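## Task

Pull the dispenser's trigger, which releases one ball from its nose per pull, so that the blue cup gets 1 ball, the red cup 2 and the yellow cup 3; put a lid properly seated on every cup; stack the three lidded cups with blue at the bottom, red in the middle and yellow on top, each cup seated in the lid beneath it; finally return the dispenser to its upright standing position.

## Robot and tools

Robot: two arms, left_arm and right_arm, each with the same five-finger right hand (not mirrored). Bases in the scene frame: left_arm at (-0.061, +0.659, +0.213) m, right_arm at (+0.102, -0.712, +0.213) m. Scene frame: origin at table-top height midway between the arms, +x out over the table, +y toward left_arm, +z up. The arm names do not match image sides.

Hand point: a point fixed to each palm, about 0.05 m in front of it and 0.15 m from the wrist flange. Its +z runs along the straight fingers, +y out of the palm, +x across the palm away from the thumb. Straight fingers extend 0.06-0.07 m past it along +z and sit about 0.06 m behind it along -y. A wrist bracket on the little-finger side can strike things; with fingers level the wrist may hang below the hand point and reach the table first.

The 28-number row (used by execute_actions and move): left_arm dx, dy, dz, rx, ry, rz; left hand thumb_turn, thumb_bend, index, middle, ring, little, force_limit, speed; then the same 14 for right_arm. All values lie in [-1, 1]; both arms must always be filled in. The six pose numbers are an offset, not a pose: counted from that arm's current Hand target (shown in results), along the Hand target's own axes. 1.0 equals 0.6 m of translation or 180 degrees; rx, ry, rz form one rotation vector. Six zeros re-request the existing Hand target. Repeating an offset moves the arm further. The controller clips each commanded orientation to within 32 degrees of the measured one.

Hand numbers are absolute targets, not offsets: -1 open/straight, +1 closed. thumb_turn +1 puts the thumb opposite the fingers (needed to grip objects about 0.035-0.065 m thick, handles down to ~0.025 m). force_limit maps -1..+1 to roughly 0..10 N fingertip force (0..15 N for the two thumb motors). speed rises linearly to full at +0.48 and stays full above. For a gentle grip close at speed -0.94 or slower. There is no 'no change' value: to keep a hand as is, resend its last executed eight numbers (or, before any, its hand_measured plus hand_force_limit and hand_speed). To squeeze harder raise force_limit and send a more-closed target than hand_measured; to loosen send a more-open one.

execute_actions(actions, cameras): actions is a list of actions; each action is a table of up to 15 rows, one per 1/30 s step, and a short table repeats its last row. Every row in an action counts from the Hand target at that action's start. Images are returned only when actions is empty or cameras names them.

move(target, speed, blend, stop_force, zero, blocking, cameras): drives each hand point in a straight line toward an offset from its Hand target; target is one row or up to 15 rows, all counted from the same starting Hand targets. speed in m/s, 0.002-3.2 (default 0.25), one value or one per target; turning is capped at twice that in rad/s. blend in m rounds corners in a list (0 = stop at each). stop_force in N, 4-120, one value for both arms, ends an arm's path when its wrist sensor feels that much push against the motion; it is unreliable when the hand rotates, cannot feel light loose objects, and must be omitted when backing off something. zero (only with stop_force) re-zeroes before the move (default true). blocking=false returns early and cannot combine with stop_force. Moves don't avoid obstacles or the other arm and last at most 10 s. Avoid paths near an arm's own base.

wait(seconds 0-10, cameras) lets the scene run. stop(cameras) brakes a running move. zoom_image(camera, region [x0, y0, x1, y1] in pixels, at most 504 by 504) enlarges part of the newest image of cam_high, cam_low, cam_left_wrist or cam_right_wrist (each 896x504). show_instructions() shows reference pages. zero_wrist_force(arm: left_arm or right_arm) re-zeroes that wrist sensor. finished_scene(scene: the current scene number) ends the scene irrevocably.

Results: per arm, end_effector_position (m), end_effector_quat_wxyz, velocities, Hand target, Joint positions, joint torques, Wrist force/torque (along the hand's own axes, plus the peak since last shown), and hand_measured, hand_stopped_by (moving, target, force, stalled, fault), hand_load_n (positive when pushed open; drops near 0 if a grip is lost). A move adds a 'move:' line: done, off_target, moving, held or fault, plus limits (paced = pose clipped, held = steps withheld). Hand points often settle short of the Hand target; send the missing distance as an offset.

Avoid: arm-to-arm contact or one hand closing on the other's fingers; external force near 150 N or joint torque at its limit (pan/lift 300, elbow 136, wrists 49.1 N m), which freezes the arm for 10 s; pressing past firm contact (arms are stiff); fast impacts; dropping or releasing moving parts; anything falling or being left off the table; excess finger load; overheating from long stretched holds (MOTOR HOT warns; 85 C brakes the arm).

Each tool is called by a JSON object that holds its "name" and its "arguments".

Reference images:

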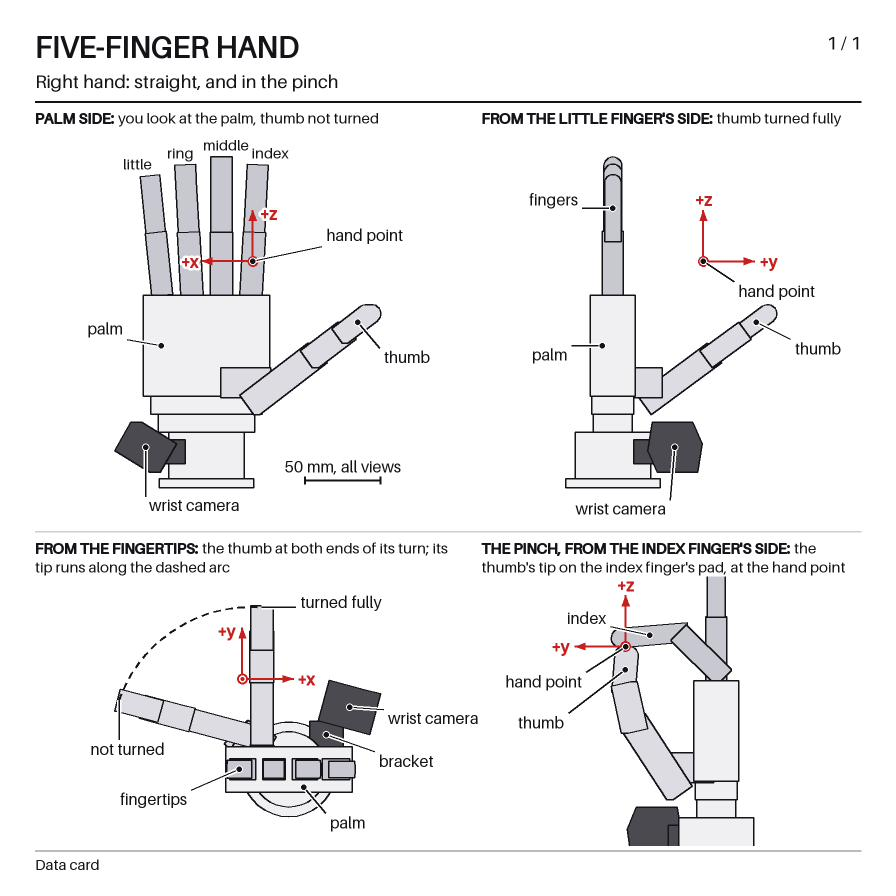

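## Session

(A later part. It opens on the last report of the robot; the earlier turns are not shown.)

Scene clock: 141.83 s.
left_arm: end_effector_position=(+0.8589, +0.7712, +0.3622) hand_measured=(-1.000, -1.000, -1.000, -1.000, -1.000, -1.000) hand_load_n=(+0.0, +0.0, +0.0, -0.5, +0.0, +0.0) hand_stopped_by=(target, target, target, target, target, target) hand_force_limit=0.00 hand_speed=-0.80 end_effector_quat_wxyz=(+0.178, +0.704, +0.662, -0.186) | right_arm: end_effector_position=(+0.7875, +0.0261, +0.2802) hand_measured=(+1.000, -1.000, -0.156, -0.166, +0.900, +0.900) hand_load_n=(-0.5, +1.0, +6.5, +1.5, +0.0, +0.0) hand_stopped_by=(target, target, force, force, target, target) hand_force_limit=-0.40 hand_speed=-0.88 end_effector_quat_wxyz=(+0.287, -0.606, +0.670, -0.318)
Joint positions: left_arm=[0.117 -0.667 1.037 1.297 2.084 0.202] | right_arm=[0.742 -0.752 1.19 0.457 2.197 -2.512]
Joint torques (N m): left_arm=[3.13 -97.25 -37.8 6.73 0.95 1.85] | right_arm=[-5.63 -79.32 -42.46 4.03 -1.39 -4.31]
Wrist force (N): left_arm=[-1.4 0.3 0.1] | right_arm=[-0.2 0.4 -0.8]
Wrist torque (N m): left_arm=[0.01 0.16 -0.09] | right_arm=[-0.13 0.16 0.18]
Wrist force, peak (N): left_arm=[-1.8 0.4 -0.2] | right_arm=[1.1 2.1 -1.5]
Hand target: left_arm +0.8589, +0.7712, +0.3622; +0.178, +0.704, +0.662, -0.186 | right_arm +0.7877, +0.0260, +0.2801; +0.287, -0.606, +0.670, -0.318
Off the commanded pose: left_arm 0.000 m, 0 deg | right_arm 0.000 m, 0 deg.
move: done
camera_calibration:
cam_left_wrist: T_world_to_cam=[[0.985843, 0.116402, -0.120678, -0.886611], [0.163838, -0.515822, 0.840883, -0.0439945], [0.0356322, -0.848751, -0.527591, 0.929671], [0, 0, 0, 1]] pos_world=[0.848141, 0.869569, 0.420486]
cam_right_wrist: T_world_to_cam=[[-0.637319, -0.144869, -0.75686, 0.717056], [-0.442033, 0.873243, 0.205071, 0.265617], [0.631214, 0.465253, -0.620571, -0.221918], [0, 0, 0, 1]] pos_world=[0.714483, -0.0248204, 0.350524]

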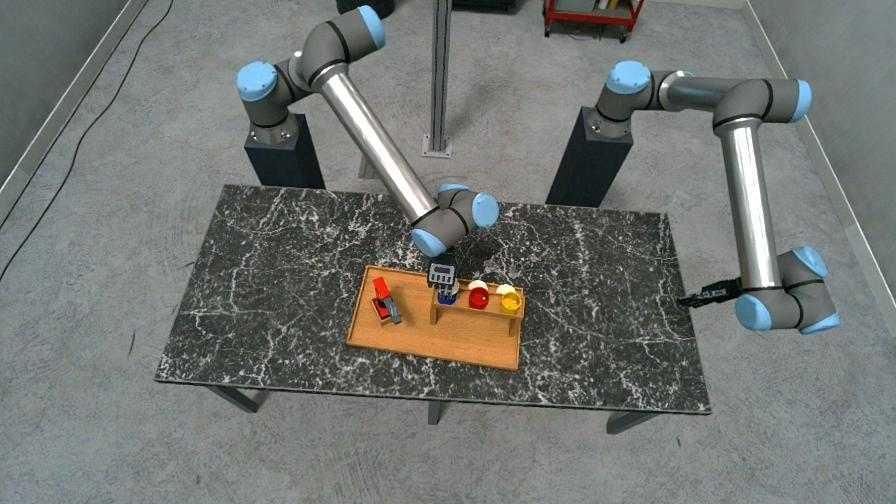

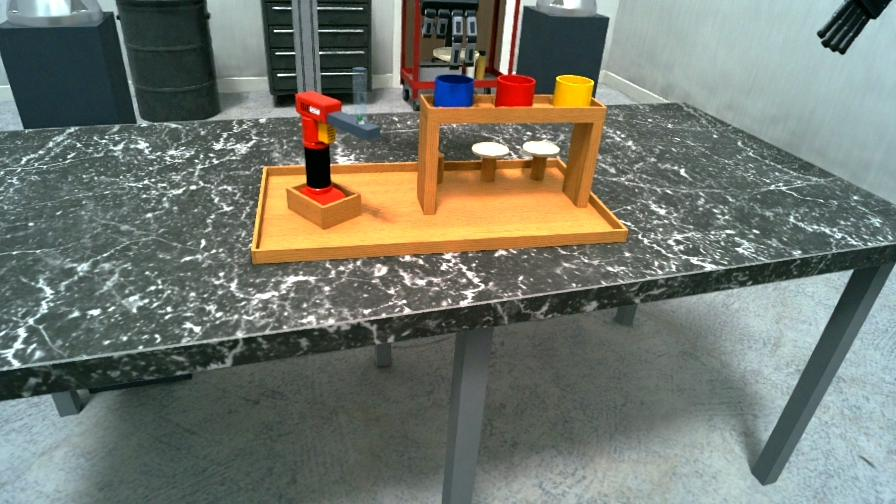

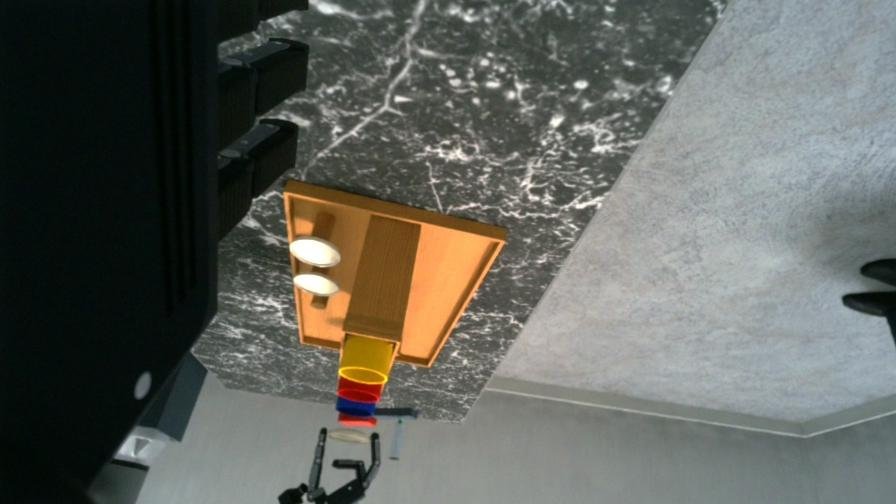

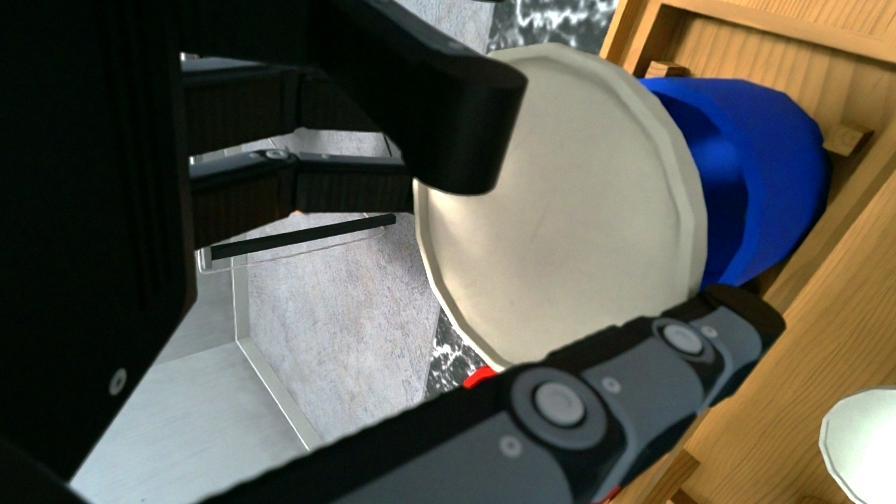

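{"name": "move", "arguments": {"target": [[0,0,0,0,0,0,-1,-1,-1,-1,-1,-1,0,-0.8,0,0.03096,0.02532,0,0,0,1,-1,0.2,0.2,0.9,0.9,-0.4,-0.88],[0,0,0,0,0,0,-1,-1,-1,-1,-1,-1,0,-0.8,0,0.05676,0.04642,0,0,0,1,-1,0.2,0.2,0.9,0.9,-0.4,-0.88]], "speed": [0.03,0.015], "stop_force": 4, "cameras": ["cam_low","cam_left_wrist","cam_right_wrist"]}}

{"name": "zoom_image", "arguments": {"camera": "cam_low", "region": [425, 45, 485, 105]}}

{"name": "zoom_image", "arguments": {"camera": "cam_left_wrist", "region": [310, 380, 400, 470]}}

Scene clock: 148.53 s.
left_arm: end_effector_position=(+0.8589, +0.7712, +0.3622) hand_measured=(-1.000, -1.000, -1.000, -1.000, -1.000, -1.000) hand_load_n=(+0.0, +0.0, +0.0, +0.0, +0.0, +0.0) hand_stopped_by=(target, target, target, target, target, target) hand_force_limit=0.00 hand_speed=-0.80 end_effector_quat_wxyz=(+0.178, +0.704, +0.662, -0.186) | right_arm: end_effector_position=(+0.7878, +0.0260, +0.2431) hand_measured=(+1.000, -1.000, -0.156, -0.166, +0.900, +0.900) hand_load_n=(-0.5, +1.0, +6.0, +1.5, +0.0, -0.5) hand_stopped_by=(target, target, force, force, target, target) hand_force_limit=-0.40 hand_speed=-0.88 end_effector_quat_wxyz=(+0.287, -0.606, +0.670, -0.318)
Joint positions: left_arm=[0.117 -0.667 1.037 1.297 2.084 0.202] | right_arm=[0.741 -0.723 1.207 0.411 2.197 -2.512]
Joint torques (N m): left_arm=[0.35 -95.62 -37.91 6.63 0.89 1.93] | right_arm=[-5.88 -104.23 -40.84 4.07 -1.35 -4.04]
Wrist force (N): left_arm=[-1.3 0.4 0.1] | right_arm=[-0.1 0.8 -1.0]
Wrist torque (N m): left_arm=[0.04 0.16 -0.09] | right_arm=[-0.07 0.14 0.20]
Wrist force, peak (N): left_arm=[-1.8 0.3 -0.2] | right_arm=[-0.3 -4.7 -6.1]
Hand target: left_arm +0.8589, +0.7712, +0.3622; +0.178, +0.704, +0.662, -0.186 | right_arm +0.7878, +0.0260, +0.2431; +0.287, -0.606, +0.670, -0.318 (not the last commanded pose)
Off the commanded pose: left_arm 0.000 m, 0 deg | right_arm 0.007 m, 0 deg.
move: contact (right_arm); path passed 1 of 2 targets
camera_calibration:
cam_left_wrist: T_world_to_cam=[[0.985843, 0.116402, -0.120678, -0.886611], [0.163838, -0.515822, 0.840883, -0.0439945], [0.0356322, -0.848751, -0.527591, 0.929671], [0, 0, 0, 1]] pos_world=[0.848141, 0.869569, 0.420486]
cam_right_wrist: T_world_to_cam=[[-0.637348, -0.144814, -0.756847, 0.689246], [-0.441992, 0.873252, 0.205119, 0.27338], [0.631214, 0.465253, -0.620572, -0.245022], [0, 0, 0, 1]] pos_world=[0.714783, -0.0249204, 0.313524]
Images, in order (width x height): cam_low 896x504, cam_left_wrist 896x504, cam_right_wrist 896x504.

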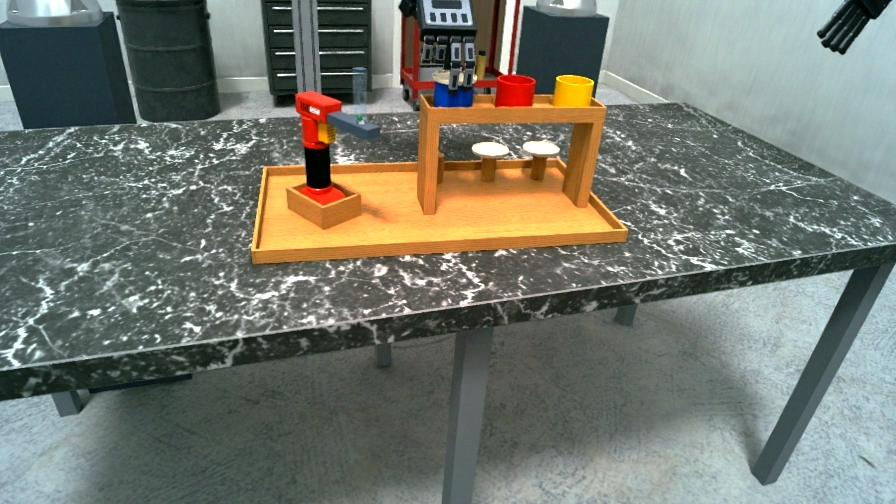

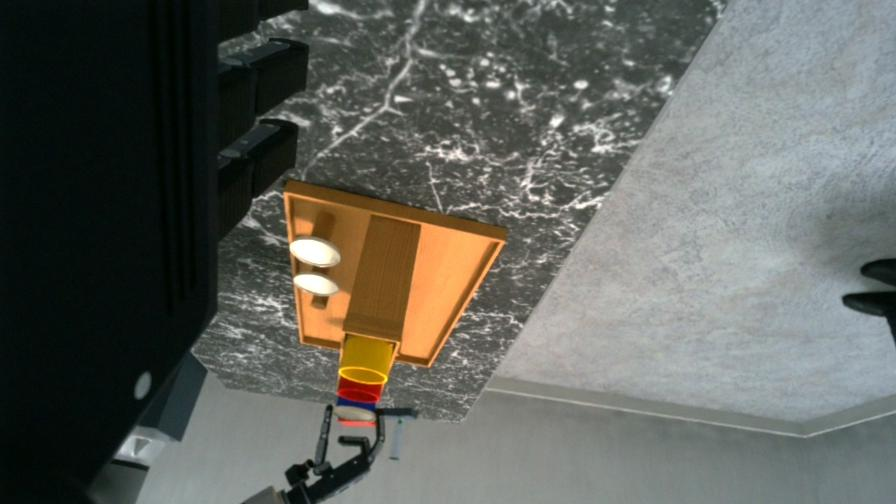

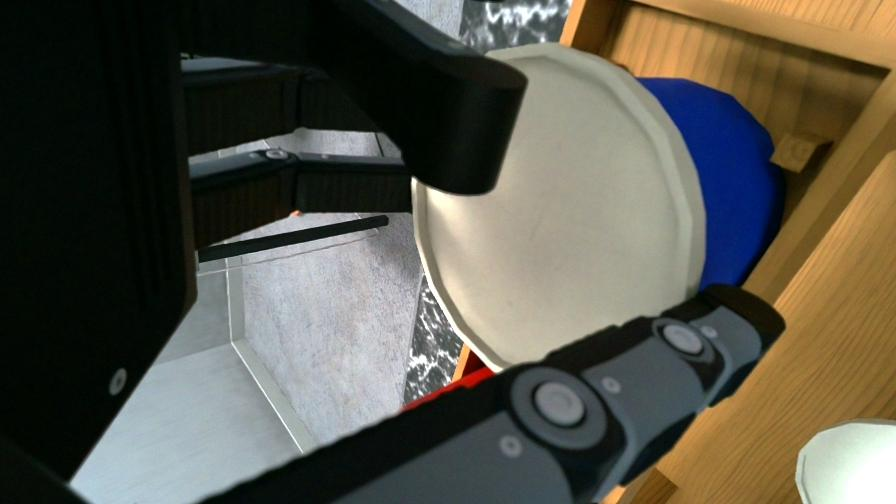

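Scaled by 8.400 from the camera's 896x504 image, which has a finer 1280x720 frame.

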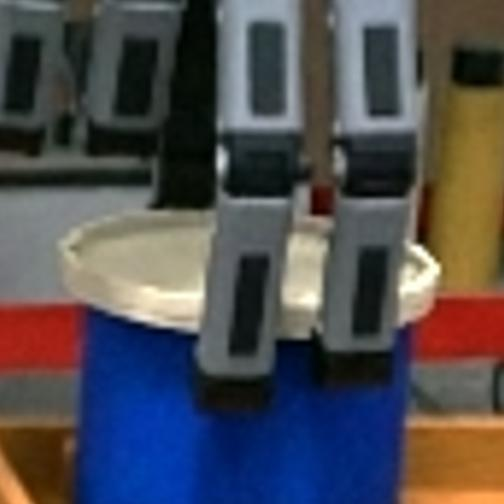

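Scaled by 5.600 from the camera's 896x504 image, which has a finer 1280x720 frame.

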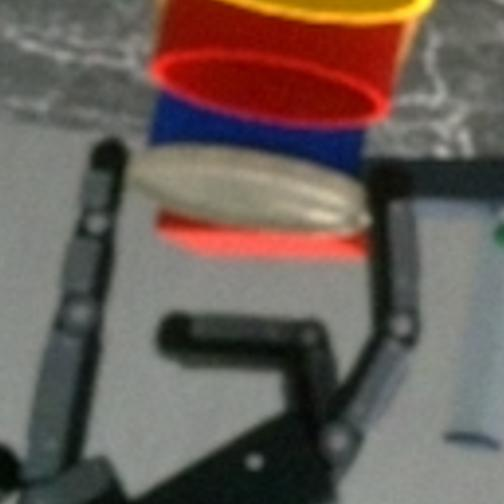

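{"name": "move", "arguments": {"target": [0,0,0,0,0,0,-1,-1,-1,-1,-1,-1,0,-0.8,0,0.01032,0.00844,0,0,0,1,-1,0.2,0.2,0.9,0.9,-0.4,-0.88], "speed": 0.01, "stop_force": 9, "zero": false, "cameras": ["cam_low","cam_left_wrist","cam_right_wrist"]}}

{"name": "zoom_image", "arguments": {"camera": "cam_low", "region": [425, 45, 485, 105]}}

{"name": "zoom_image", "arguments": {"camera": "cam_left_wrist", "region": [310, 380, 400, 470]}}

Scene clock: 151.43 s.
left_arm: end_effector_position=(+0.8589, +0.7712, +0.3622) hand_measured=(-1.000, -1.000, -1.000, -1.000, -1.000, -1.000) hand_load_n=(+0.0, +0.0, +0.0, +0.0, +0.0, +0.0) hand_stopped_by=(target, target, target, target, target, target) hand_force_limit=0.00 hand_speed=-0.80 end_effector_quat_wxyz=(+0.178, +0.704, +0.662, -0.186) | right_arm: end_effector_position=(+0.7878, +0.0260, +0.2351) hand_measured=(+1.000, -1.000, -0.156, -0.166, +0.900, +0.900) hand_load_n=(+0.0, +0.0, +0.0, +0.0, +0.0, +0.0) hand_stopped_by=(target, target, force, force, target, target) hand_force_limit=-0.40 hand_speed=-0.88 end_effector_quat_wxyz=(+0.287, -0.606, +0.670, -0.318)
Joint positions: left_arm=[0.117 -0.667 1.037 1.297 2.084 0.202] | right_arm=[0.741 -0.717 1.21 0.401 2.197 -2.512]
Joint torques (N m): left_arm=[1.63 -97.29 -38.49 6.7 1.08 1.92] | right_arm=[-6.04 -80.42 -25.73 -0.4 -1.64 -4.26]
Wrist force (N): left_arm=[-1.5 0.5 -0.1] | right_arm=[-0.4 0.8 -1.1]
Wrist torque (N m): left_arm=[0.05 0.19 -0.10] | right_arm=[-0.06 0.18 0.18]
Wrist force, peak (N): left_arm=[-1.6 0.5 0.2] | right_arm=[-0.4 -4.2 -6.2]
Hand target: left_arm +0.8589, +0.7712, +0.3622; +0.178, +0.704, +0.662, -0.186 | right_arm +0.7878, +0.0260, +0.2351; +0.287, -0.606, +0.670, -0.318
Off the commanded pose: left_arm 0.000 m, 0 deg | right_arm 0.000 m, 0 deg.
move: done
camera_calibration:
cam_left_wrist: T_world_to_cam=[[0.985843, 0.116402, -0.120678, -0.886611], [0.163838, -0.515822, 0.840883, -0.0439945], [0.0356322, -0.848751, -0.527591, 0.929671], [0, 0, 0, 1]] pos_world=[0.848141, 0.869569, 0.420486]
cam_right_wrist: T_world_to_cam=[[-0.637348, -0.144814, -0.756847, 0.683191], [-0.441992, 0.873252, 0.205119, 0.275021], [0.631214, 0.465253, -0.620572, -0.249987], [0, 0, 0, 1]] pos_world=[0.714783, -0.0249204, 0.305524]
Images, in order (width x height): cam_low 896x504, cam_left_wrist 896x504, cam_right_wrist 896x504.

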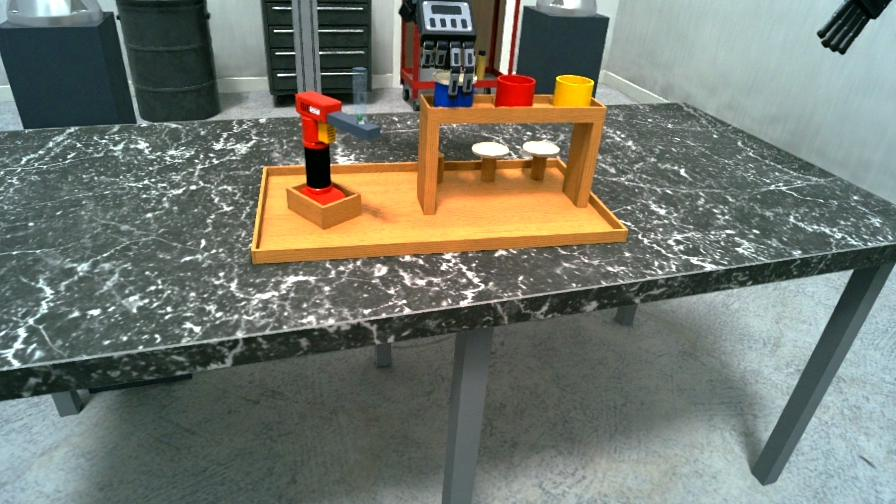

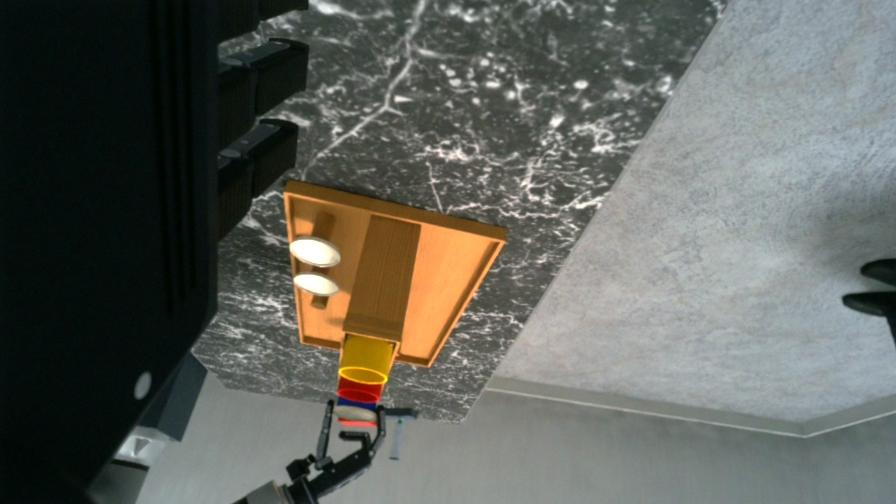

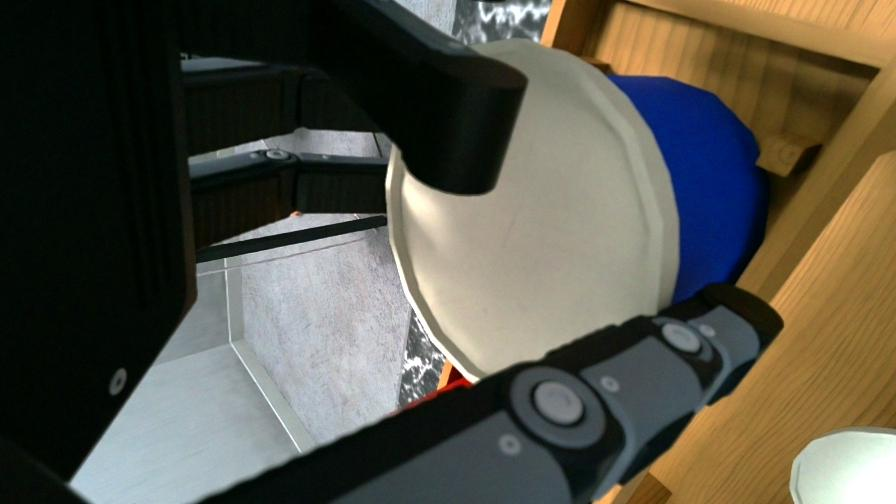

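Scaled by 8.400 from the camera's 896x504 image, which has a finer 1280x720 frame.

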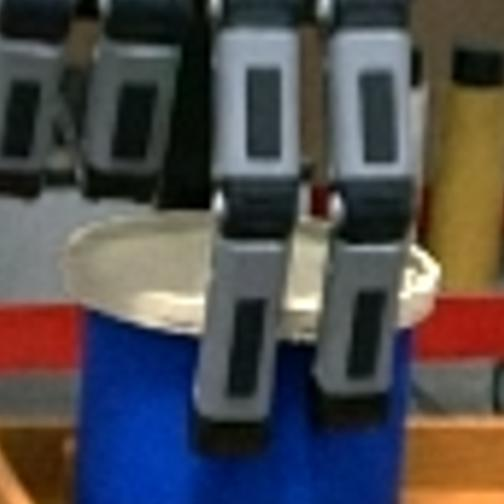

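Scaled by 5.600 from the camera's 896x504 image, which has a finer 1280x720 frame.

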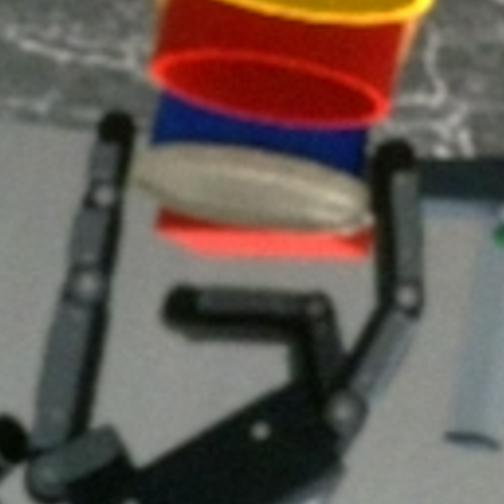

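{"name": "execute_actions", "arguments": {"actions": [[[0,0,0,0,0,0,-1,-1,-1,-1,-1,-1,0,-0.8,0,0,0,0,0,0,1,-1,-0.6,-0.6,0.9,0.9,-0.4,-0.75]]]}}

{"name": "move", "arguments": {"target": [[0,0,0,0,0,0,-1,-1,-1,-1,-1,-1,0,-0.8,0,0.00422,-0.00516,0,0,0,1,-1,-0.6,-0.6,0.9,0.9,-0.4,-0.75],[0,0,0,0,0,0,-1,-1,-1,-1,-1,-1,0,-0.8,0,-0.09898,-0.08956,0,0,0,1,-1,-0.6,-0.6,0.9,0.9,-0.4,-0.75],[0,0,0,0,0,0,-1,-1,-1,-1,-1,-1,0,-0.8,-0.17333,-0.05517,-0.03758,0,0,0,1,-1,-0.6,-0.6,0.9,0.9,-0.4,-0.75]], "blend": [0.0,0.02,0], "speed": [0.05,0.1,0.2], "cameras": ["cam_low","cam_high","cam_left_wrist","cam_right_wrist"]}}

{"name": "zoom_image", "arguments": {"camera": "cam_low", "region": [420, 40, 540, 120]}}

{"name": "zoom_image", "arguments": {"camera": "cam_left_wrist", "region": [310, 370, 410, 470]}}

{"name": "zoom_image", "arguments": {"camera": "cam_high", "region": [420, 260, 500, 320]}}

Scene clock: 156.53 s.
left_arm: end_effector_position=(+0.8589, +0.7712, +0.3622) hand_measured=(-1.000, -1.000, -1.000, -1.000, -1.000, -1.000) hand_load_n=(-0.5, +0.0, +0.0, +0.0, +0.0, +0.0) hand_stopped_by=(target, target, target, target, target, target) hand_force_limit=0.00 hand_speed=-0.80 end_effector_quat_wxyz=(+0.178, +0.704, +0.662, -0.186) | right_arm: end_effector_position=(+0.7878, +0.0260, +0.2351) hand_measured=(+1.000, -1.000, -0.600, -0.600, +0.900, +0.900) hand_load_n=(+0.0, +0.0, +0.0, +0.0, +0.0, +0.0) hand_stopped_by=(target, target, target, target, target, target) hand_force_limit=-0.40 hand_speed=-0.75 end_effector_quat_wxyz=(+0.287, -0.606, +0.670, -0.318)
Joint positions: left_arm=[0.117 -0.667 1.037 1.297 2.084 0.202] | right_arm=[0.741 -0.717 1.21 0.401 2.197 -2.512]
Joint torques (N m): left_arm=[0.6 -98.15 -38.35 6.6 1.04 1.51] | right_arm=[-4.47 -80.35 -27.31 -0.06 -0.97 -4.19]
Wrist force (N): left_arm=[-1.3 0.0 0.3] | right_arm=[-0.2 0.9 -1.2]
Wrist torque (N m): left_arm=[-0.04 0.16 -0.11] | right_arm=[-0.04 0.14 0.19]
Wrist force, peak (N): left_arm=[-1.6 0.9 -0.3] | right_arm=[-0.4 0.9 -1.7]
Hand target: left_arm +0.8589, +0.7712, +0.3622; +0.178, +0.704, +0.662, -0.186 | right_arm +0.7878, +0.0260, +0.2351; +0.287, -0.606, +0.670, -0.318
Off the commanded pose: left_arm 0.000 m, 0 deg | right_arm 0.000 m, 0 deg.

Scene clock: 159.27 s.
left_arm: end_effector_position=(+0.8589, +0.7712, +0.3622) hand_measured=(-1.000, -1.000, -1.000, -1.000, -1.000, -1.000) hand_load_n=(+0.0, +0.0, +0.0, +0.0, +0.0, +0.0) hand_stopped_by=(target, target, target, target, target, target) hand_force_limit=0.00 hand_speed=-0.80 end_effector_quat_wxyz=(+0.178, +0.704, +0.662, -0.186) | right_arm: end_effector_position=(+0.8016, +0.1291, +0.2750) hand_measured=(+1.000, -1.000, -0.600, -0.600, +0.900, +0.900) hand_load_n=(+0.0, +0.0, +0.0, +0.0, +0.0, +0.0) hand_stopped_by=(target, target, target, target, target, target) hand_force_limit=-0.40 hand_speed=-0.75 end_effector_quat_wxyz=(+0.287, -0.606, +0.670, -0.318)
Joint positions: left_arm=[0.117 -0.667 1.037 1.297 2.084 0.202] | right_arm=[0.81 -0.571 0.861 0.645 2.238 -2.444]
Joint torques (N m): left_arm=[2.43 -98.8 -38.64 6.56 1.08 1.53] | right_arm=[15.59 -91.11 -43.06 4.43 3.47 4.27]
Wrist force (N): left_arm=[-1.2 0.2 0.2] | right_arm=[0.9 0.6 -0.9]
Wrist torque (N m): left_arm=[-0.01 0.14 -0.09] | right_arm=[-0.06 0.02 -0.04]
Wrist force, peak (N): left_arm=[-1.7 0.6 -0.2] | right_arm=[-0.4 1.3 -1.5]
Hand target: left_arm +0.8589, +0.7712, +0.3622; +0.178, +0.704, +0.662, -0.186 | right_arm +0.8016, +0.1292, +0.2749; +0.287, -0.606, +0.670, -0.318
Off the commanded pose: left_arm 0.000 m, 0 deg | right_arm 0.000 m, 0 deg.
move: done
camera_calibration:
cam_left_wrist: T_world_to_cam=[[0.985843, 0.116402, -0.120678, -0.886611], [0.163838, -0.515822, 0.840883, -0.0439945], [0.0356322, -0.848751, -0.527591, 0.929671], [0, 0, 0, 1]] pos_world=[0.848141, 0.869569, 0.420486]
cam_right_wrist: T_world_to_cam=[[-0.637297, -0.14476, -0.7569, 0.737017], [-0.442052, 0.873204, 0.205196, 0.182946], [0.631223, 0.46536, -0.620481, -0.282013], [0, 0, 0, 1]] pos_world=[0.728583, 0.0781795, 0.345324]

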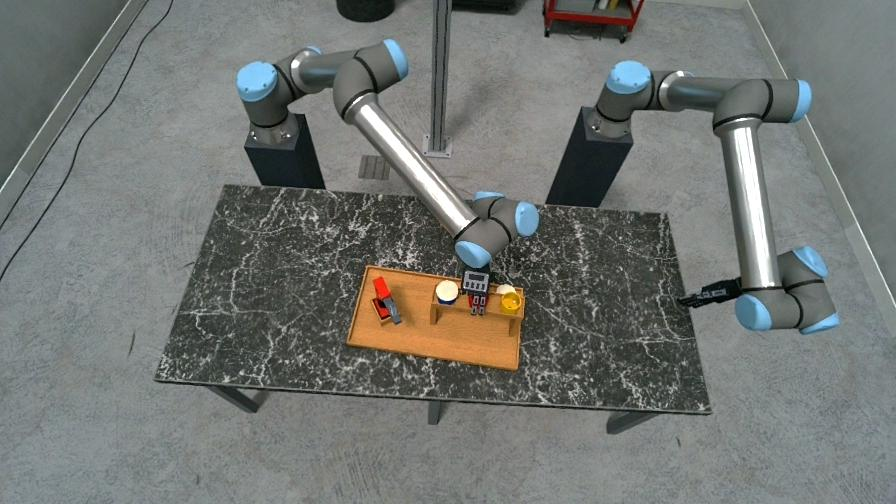

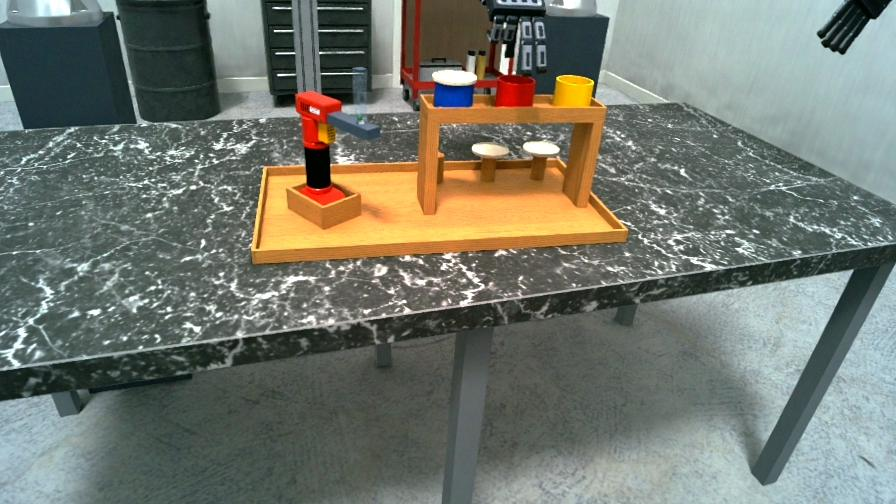

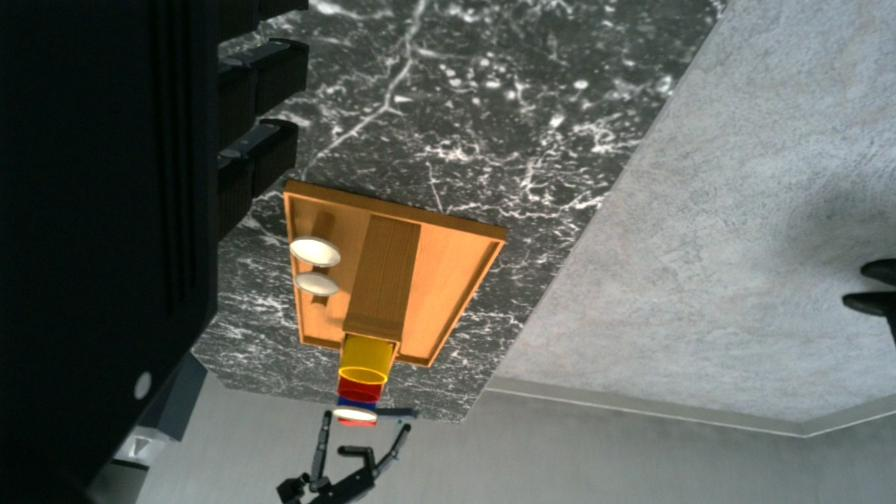

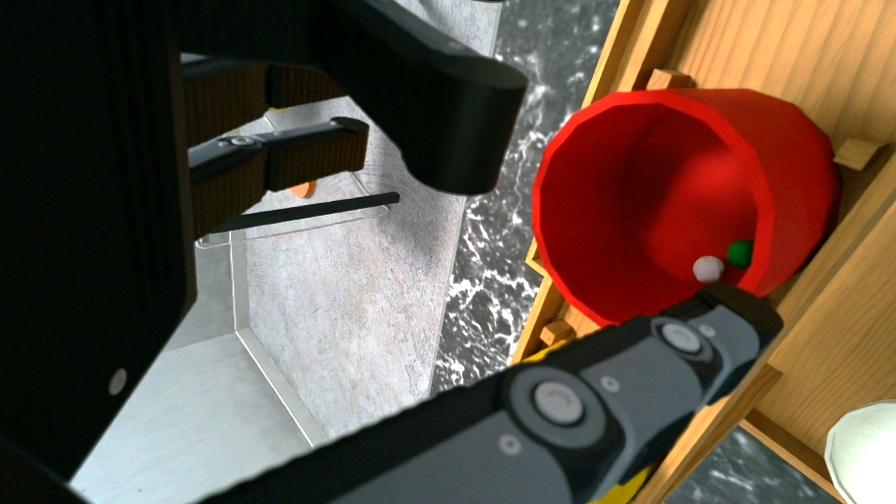

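Scaled by 4.200 from the camera's 896x504 image, which has a finer 1280x720 frame.

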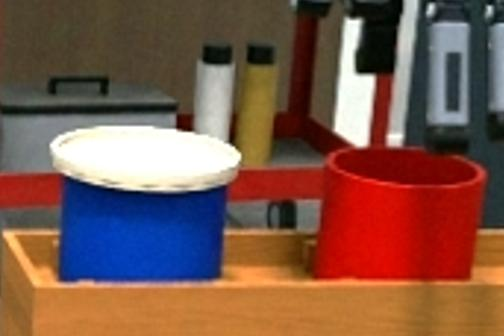

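Scaled by 5.040 from the camera's 896x504 image, which has a finer 1280x720 frame.

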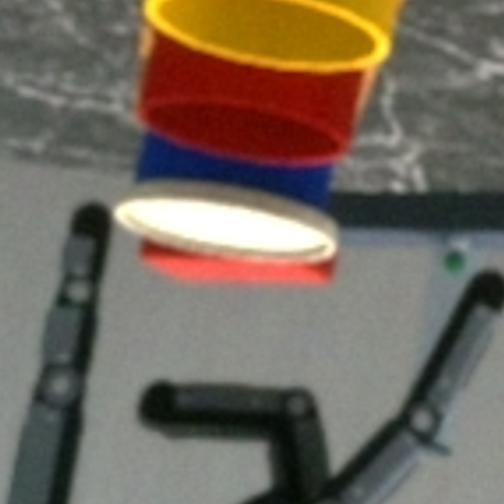

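Scaled by 6.300 from the camera's 896x504 image, which has a finer 1280x720 frame.

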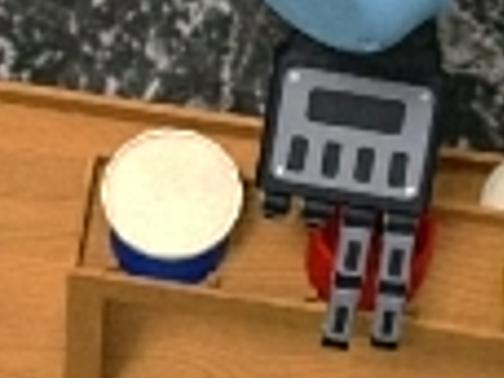

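{"name": "zoom_image", "arguments": {"camera": "cam_low", "region": [425, 60, 485, 115]}}

{"name": "zoom_image", "arguments": {"camera": "cam_left_wrist", "region": [325, 390, 385, 430]}}

Scaled by 8.400 from the camera's 896x504 image, which has a finer 1280x720 frame.

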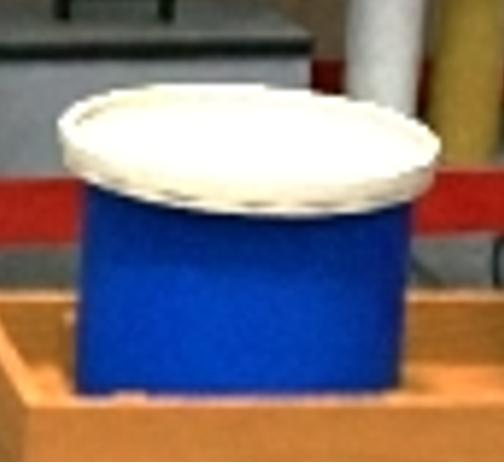

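Scaled by 8.400 from the camera's 896x504 image, which has a finer 1280x720 frame.

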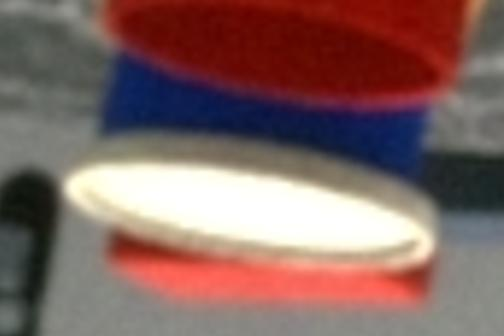

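{"name": "zoom_image", "arguments": {"camera": "cam_right_wrist", "region": [500, 60, 860, 360]}}

{"name": "zoom_image", "arguments": {"camera": "cam_left_wrist", "region": [310, 370, 430, 490]}}

Scaled by 1.400 from the camera's 896x504 image, which has a finer 1280x720 frame.

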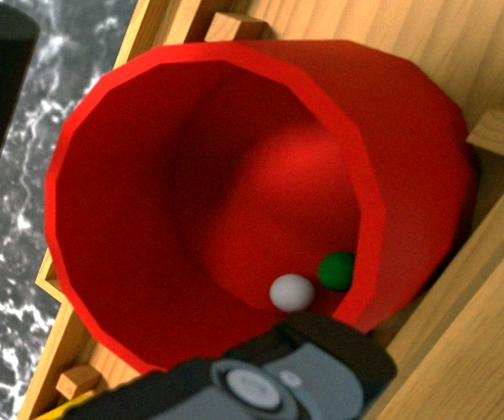

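Scaled by 4.200 from the camera's 896x504 image, which has a finer 1280x720 frame.

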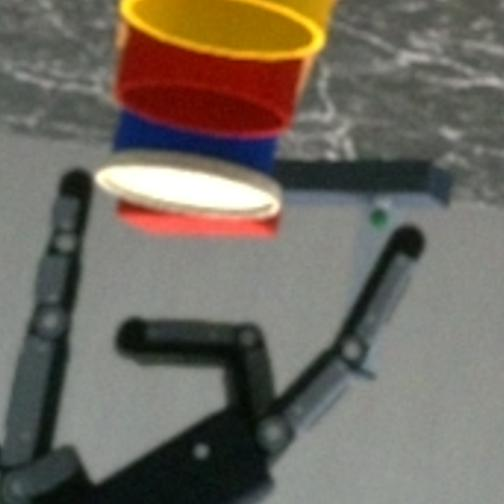

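{"name": "zoom_image", "arguments": {"camera": "cam_low", "region": [480, 30, 560, 110]}}

Scaled by 6.300 from the camera's 896x504 image, which has a finer 1280x720 frame.

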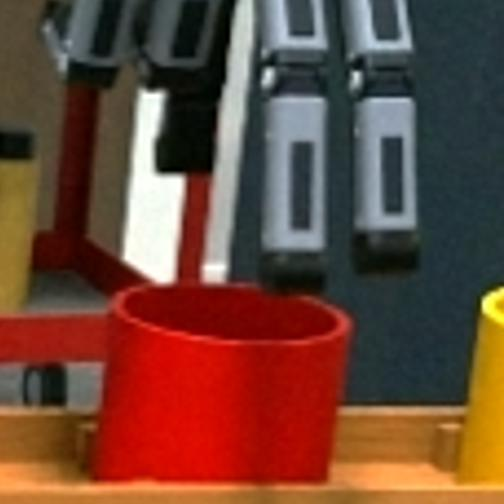

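{"name": "move", "arguments": {"target": [[0,0,0,0,0,0,-1,-1,-1,-1,-1,-1,0,-0.8,-0.00117,0.02093,0.0139,0,0,0,1,-1,-0.6,-0.6,0.9,0.9,-0.4,-0.75],[0,0,0,0,0,0,-1,-1,-1,-1,-1,-1,0,-0.8,-0.00117,0.0626,0.04797,0,0,0,1,-1,-0.6,-0.6,0.9,0.9,-0.4,-0.75]], "speed": 0.025, "stop_force": 4, "cameras": ["cam_low","cam_left_wrist","cam_right_wrist"]}}

{"name": "zoom_image", "arguments": {"camera": "cam_left_wrist", "region": [310, 360, 410, 460]}}

Scene clock: 168.07 s.
left_arm: end_effector_position=(+0.8589, +0.7712, +0.3622) hand_measured=(-1.000, -1.000, -1.000, -1.000, -1.000, -1.000) hand_load_n=(+0.0, +0.0, +0.0, +0.0, +0.0, +0.0) hand_stopped_by=(target, target, target, target, target, target) hand_force_limit=0.00 hand_speed=-0.80 end_effector_quat_wxyz=(+0.178, +0.704, +0.662, -0.186) | right_arm: end_effector_position=(+0.8003, +0.1300, +0.2277) hand_measured=(+1.000, -1.000, -0.600, -0.600, +0.900, +0.900) hand_load_n=(+0.0, +0.0, +0.0, +0.0, +0.0, +0.0) hand_stopped_by=(target, target, target, target, target, target) hand_force_limit=-0.40 hand_speed=-0.75 end_effector_quat_wxyz=(+0.287, -0.606, +0.670, -0.318)
Joint positions: left_arm=[0.117 -0.667 1.037 1.297 2.084 0.202] | right_arm=[0.811 -0.539 0.886 0.589 2.239 -2.443]
Joint torques (N m): left_arm=[0.54 -98.48 -38.34 6.17 1.36 1.8] | right_arm=[-1.03 -91.06 -27.63 -0.45 0.02 -3.09]
Wrist force (N): left_arm=[-1.5 0.5 -0.2] | right_arm=[0.4 0.6 -0.8]
Wrist torque (N m): left_arm=[0.06 0.19 -0.10] | right_arm=[-0.05 0.06 -0.06]
Wrist force, peak (N): left_arm=[-1.9 0.6 0.0] | right_arm=[1.4 0.7 -1.1]
Hand target: left_arm +0.8589, +0.7712, +0.3622; +0.178, +0.704, +0.662, -0.186 | right_arm +0.8003, +0.1300, +0.2276; +0.287, -0.606, +0.670, -0.318
Off the commanded pose: left_arm 0.000 m, 0 deg | right_arm 0.000 m, 0 deg.
move: done
camera_calibration:
cam_left_wrist: T_world_to_cam=[[0.985843, 0.116402, -0.120678, -0.886611], [0.163838, -0.515822, 0.840883, -0.0439945], [0.0356322, -0.848751, -0.527591, 0.929671], [0, 0, 0, 1]] pos_world=[0.848141, 0.869569, 0.420486]
cam_right_wrist: T_world_to_cam=[[-0.637348, -0.144814, -0.756847, 0.700542], [-0.441992, 0.873252, 0.205119, 0.191266], [0.631214, 0.465253, -0.620572, -0.310918], [0, 0, 0, 1]] pos_world=[0.727283, 0.0790796, 0.298024]
Images, in order (width x height): cam_low 896x504, cam_left_wrist 896x504, cam_right_wrist 896x504.

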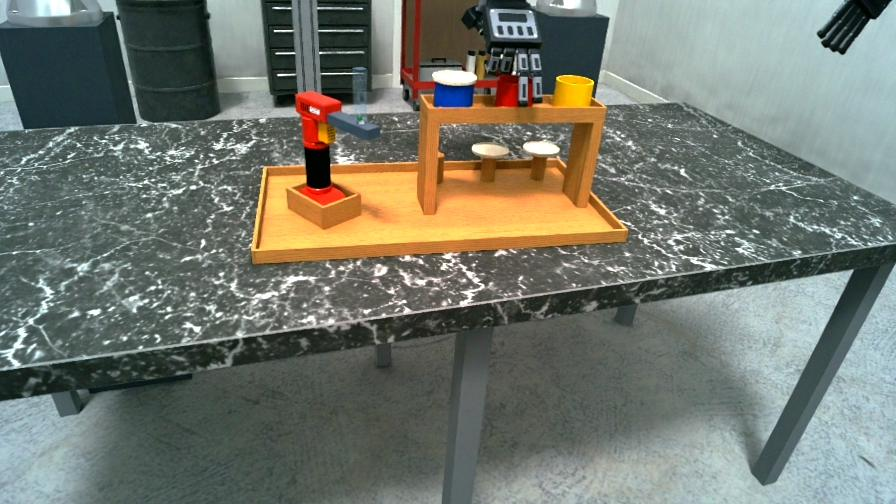

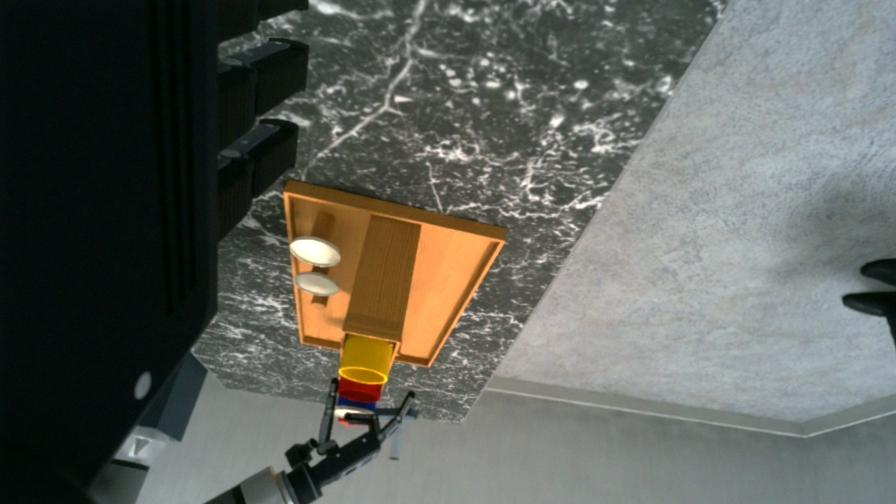

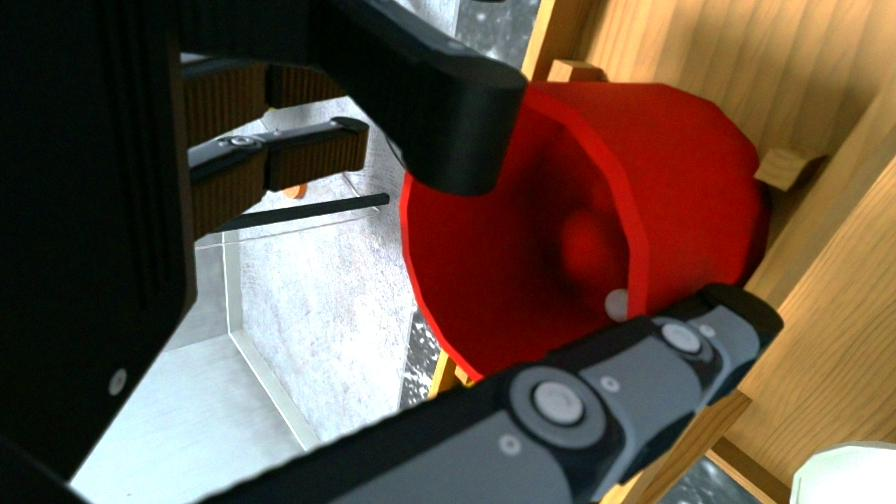

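Scaled by 5.040 from the camera's 896x504 image, which has a finer 1280x720 frame.

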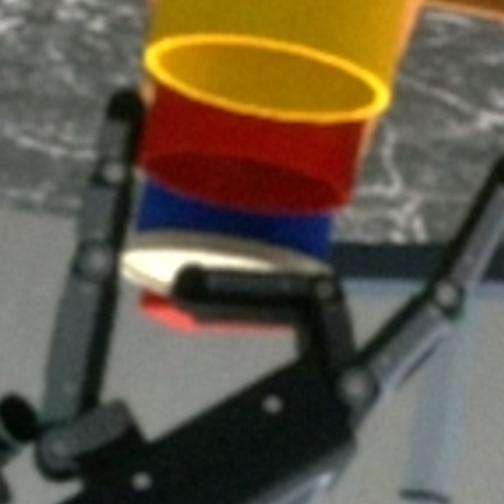

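{"name": "execute_actions", "arguments": {"actions": [[[0,0,0,0,0,0,-1,-1,-1,-1,-1,-1,0,-0.8,0,0,0,0,0,0,1,-1,0.25,0.25,0.9,0.9,-0.3,-0.88]]]}}

{"name": "wait", "arguments": {"seconds": 1.5, "cameras": ["cam_right_wrist","cam_low"]}}

Scene clock: 170.30 s.
left_arm: end_effector_position=(+0.8589, +0.7712, +0.3622) hand_measured=(-1.000, -1.000, -1.000, -1.000, -1.000, -1.000) hand_load_n=(+0.0, +0.0, +0.5, +0.0, +0.0, +0.0) hand_stopped_by=(target, target, target, target, target, target) hand_force_limit=0.00 hand_speed=-0.80 end_effector_quat_wxyz=(+0.178, +0.704, +0.662, -0.186) | right_arm: end_effector_position=(+0.8003, +0.1300, +0.2276) hand_measured=(+1.000, -1.000, -0.056, -0.078, +0.900, +0.900) hand_load_n=(+0.5, +1.0, +4.5, +5.0, +0.0, +0.0) hand_stopped_by=(target, target, force, force, target, target) hand_force_limit=-0.30 hand_speed=-0.88 end_effector_quat_wxyz=(+0.287, -0.606, +0.670, -0.318)
Joint positions: left_arm=[0.117 -0.667 1.037 1.297 2.084 0.202] | right_arm=[0.811 -0.539 0.886 0.589 2.239 -2.443]
Joint torques (N m): left_arm=[1.25 -97.24 -37.27 6.56 1.27 1.72] | right_arm=[-1.02 -89.88 -29.18 0.13 -0.25 -3.03]
Wrist force (N): left_arm=[-1.3 0.3 -0.1] | right_arm=[0.5 0.8 -1.1]
Wrist torque (N m): left_arm=[0.03 0.15 -0.09] | right_arm=[0.00 0.06 -0.04]
Wrist force, peak (N): left_arm=[-1.7 0.5 0.1] | right_arm=[0.6 0.6 -1.6]
Hand target: left_arm +0.8589, +0.7712, +0.3622; +0.178, +0.704, +0.662, -0.186 | right_arm +0.8003, +0.1300, +0.2276; +0.287, -0.606, +0.670, -0.318
Off the commanded pose: left_arm 0.000 m, 0 deg | right_arm 0.000 m, 0 deg.

Scene clock: 171.80 s.
left_arm: end_effector_position=(+0.8589, +0.7712, +0.3622) hand_measured=(-1.000, -1.000, -1.000, -1.000, -1.000, -1.000) hand_load_n=(+0.0, +0.0, +0.0, +0.0, +0.0, +0.0) hand_stopped_by=(target, target, target, target, target, target) hand_force_limit=0.00 hand_speed=-0.80 end_effector_quat_wxyz=(+0.178, +0.704, +0.662, -0.186) | right_arm: end_effector_position=(+0.8003, +0.1300, +0.2276) hand_measured=(+1.000, -1.000, -0.056, -0.078, +0.900, +0.900) hand_load_n=(+0.5, +1.0, +4.5, +5.0, +0.0, +0.0) hand_stopped_by=(target, target, force, force, target, target) hand_force_limit=-0.30 hand_speed=-0.88 end_effector_quat_wxyz=(+0.287, -0.606, +0.670, -0.318)
Joint positions: left_arm=[0.117 -0.667 1.037 1.297 2.084 0.202] | right_arm=[0.811 -0.539 0.886 0.589 2.239 -2.443]
Joint torques (N m): left_arm=[0.65 -97.38 -38.64 6.82 1.45 1.68] | right_arm=[-0.41 -92.24 -30.42 0.77 -0.38 -3.09]
Wrist force (N): left_arm=[-1.1 0.4 -0.2] | right_arm=[0.5 0.8 -0.5]
Wrist torque (N m): left_arm=[0.05 0.14 -0.08] | right_arm=[-0.04 0.05 -0.04]
Wrist force, peak (N): left_arm=[-1.6 0.5 0.1] | right_arm=[0.6 1.0 -0.8]
Hand target: left_arm +0.8589, +0.7712, +0.3622; +0.178, +0.704, +0.662, -0.186 | right_arm +0.8003, +0.1300, +0.2276; +0.287, -0.606, +0.670, -0.318
Off the commanded pose: left_arm 0.000 m, 0 deg | right_arm 0.000 m, 0 deg.
wait: 1.50 s; at rest by 0.17 s
camera_calibration:
cam_right_wrist: T_world_to_cam=[[-0.637348, -0.144814, -0.756847, 0.700542], [-0.441992, 0.873252, 0.205119, 0.191266], [0.631214, 0.465253, -0.620572, -0.310918], [0, 0, 0, 1]] pos_world=[0.727283, 0.0790796, 0.298024]
Images, in order (width x height): cam_low 896x504, cam_right_wrist 896x504.

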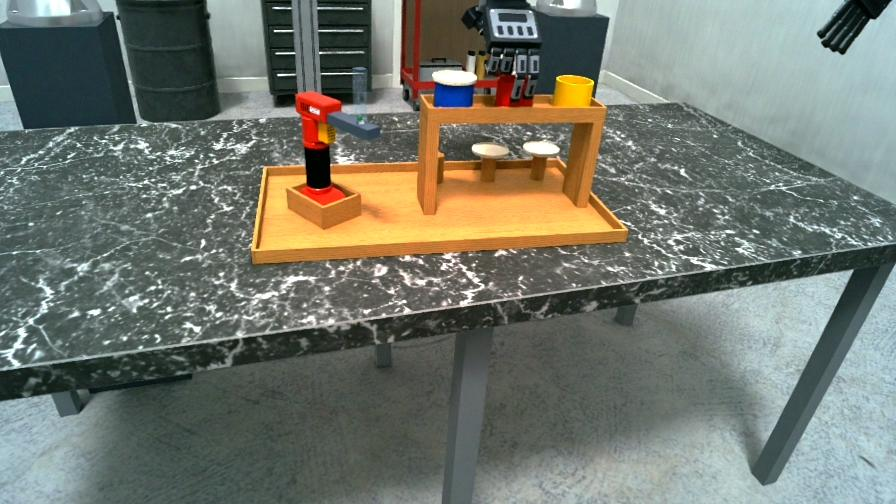

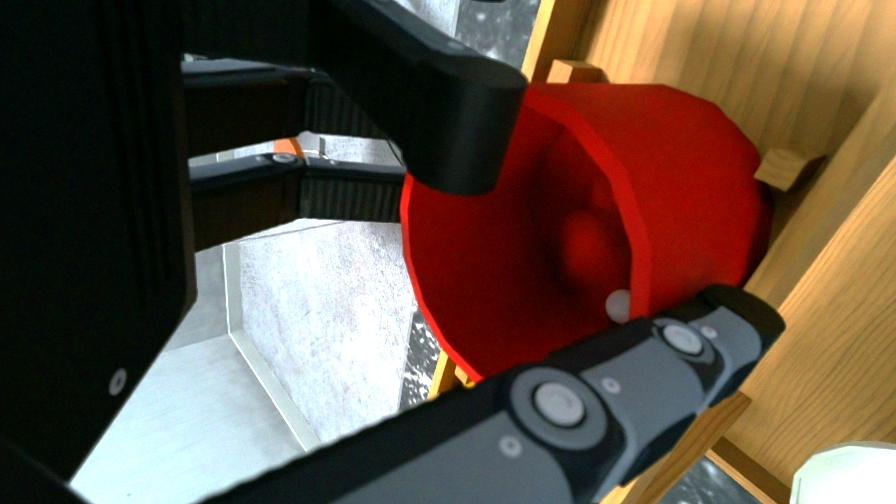

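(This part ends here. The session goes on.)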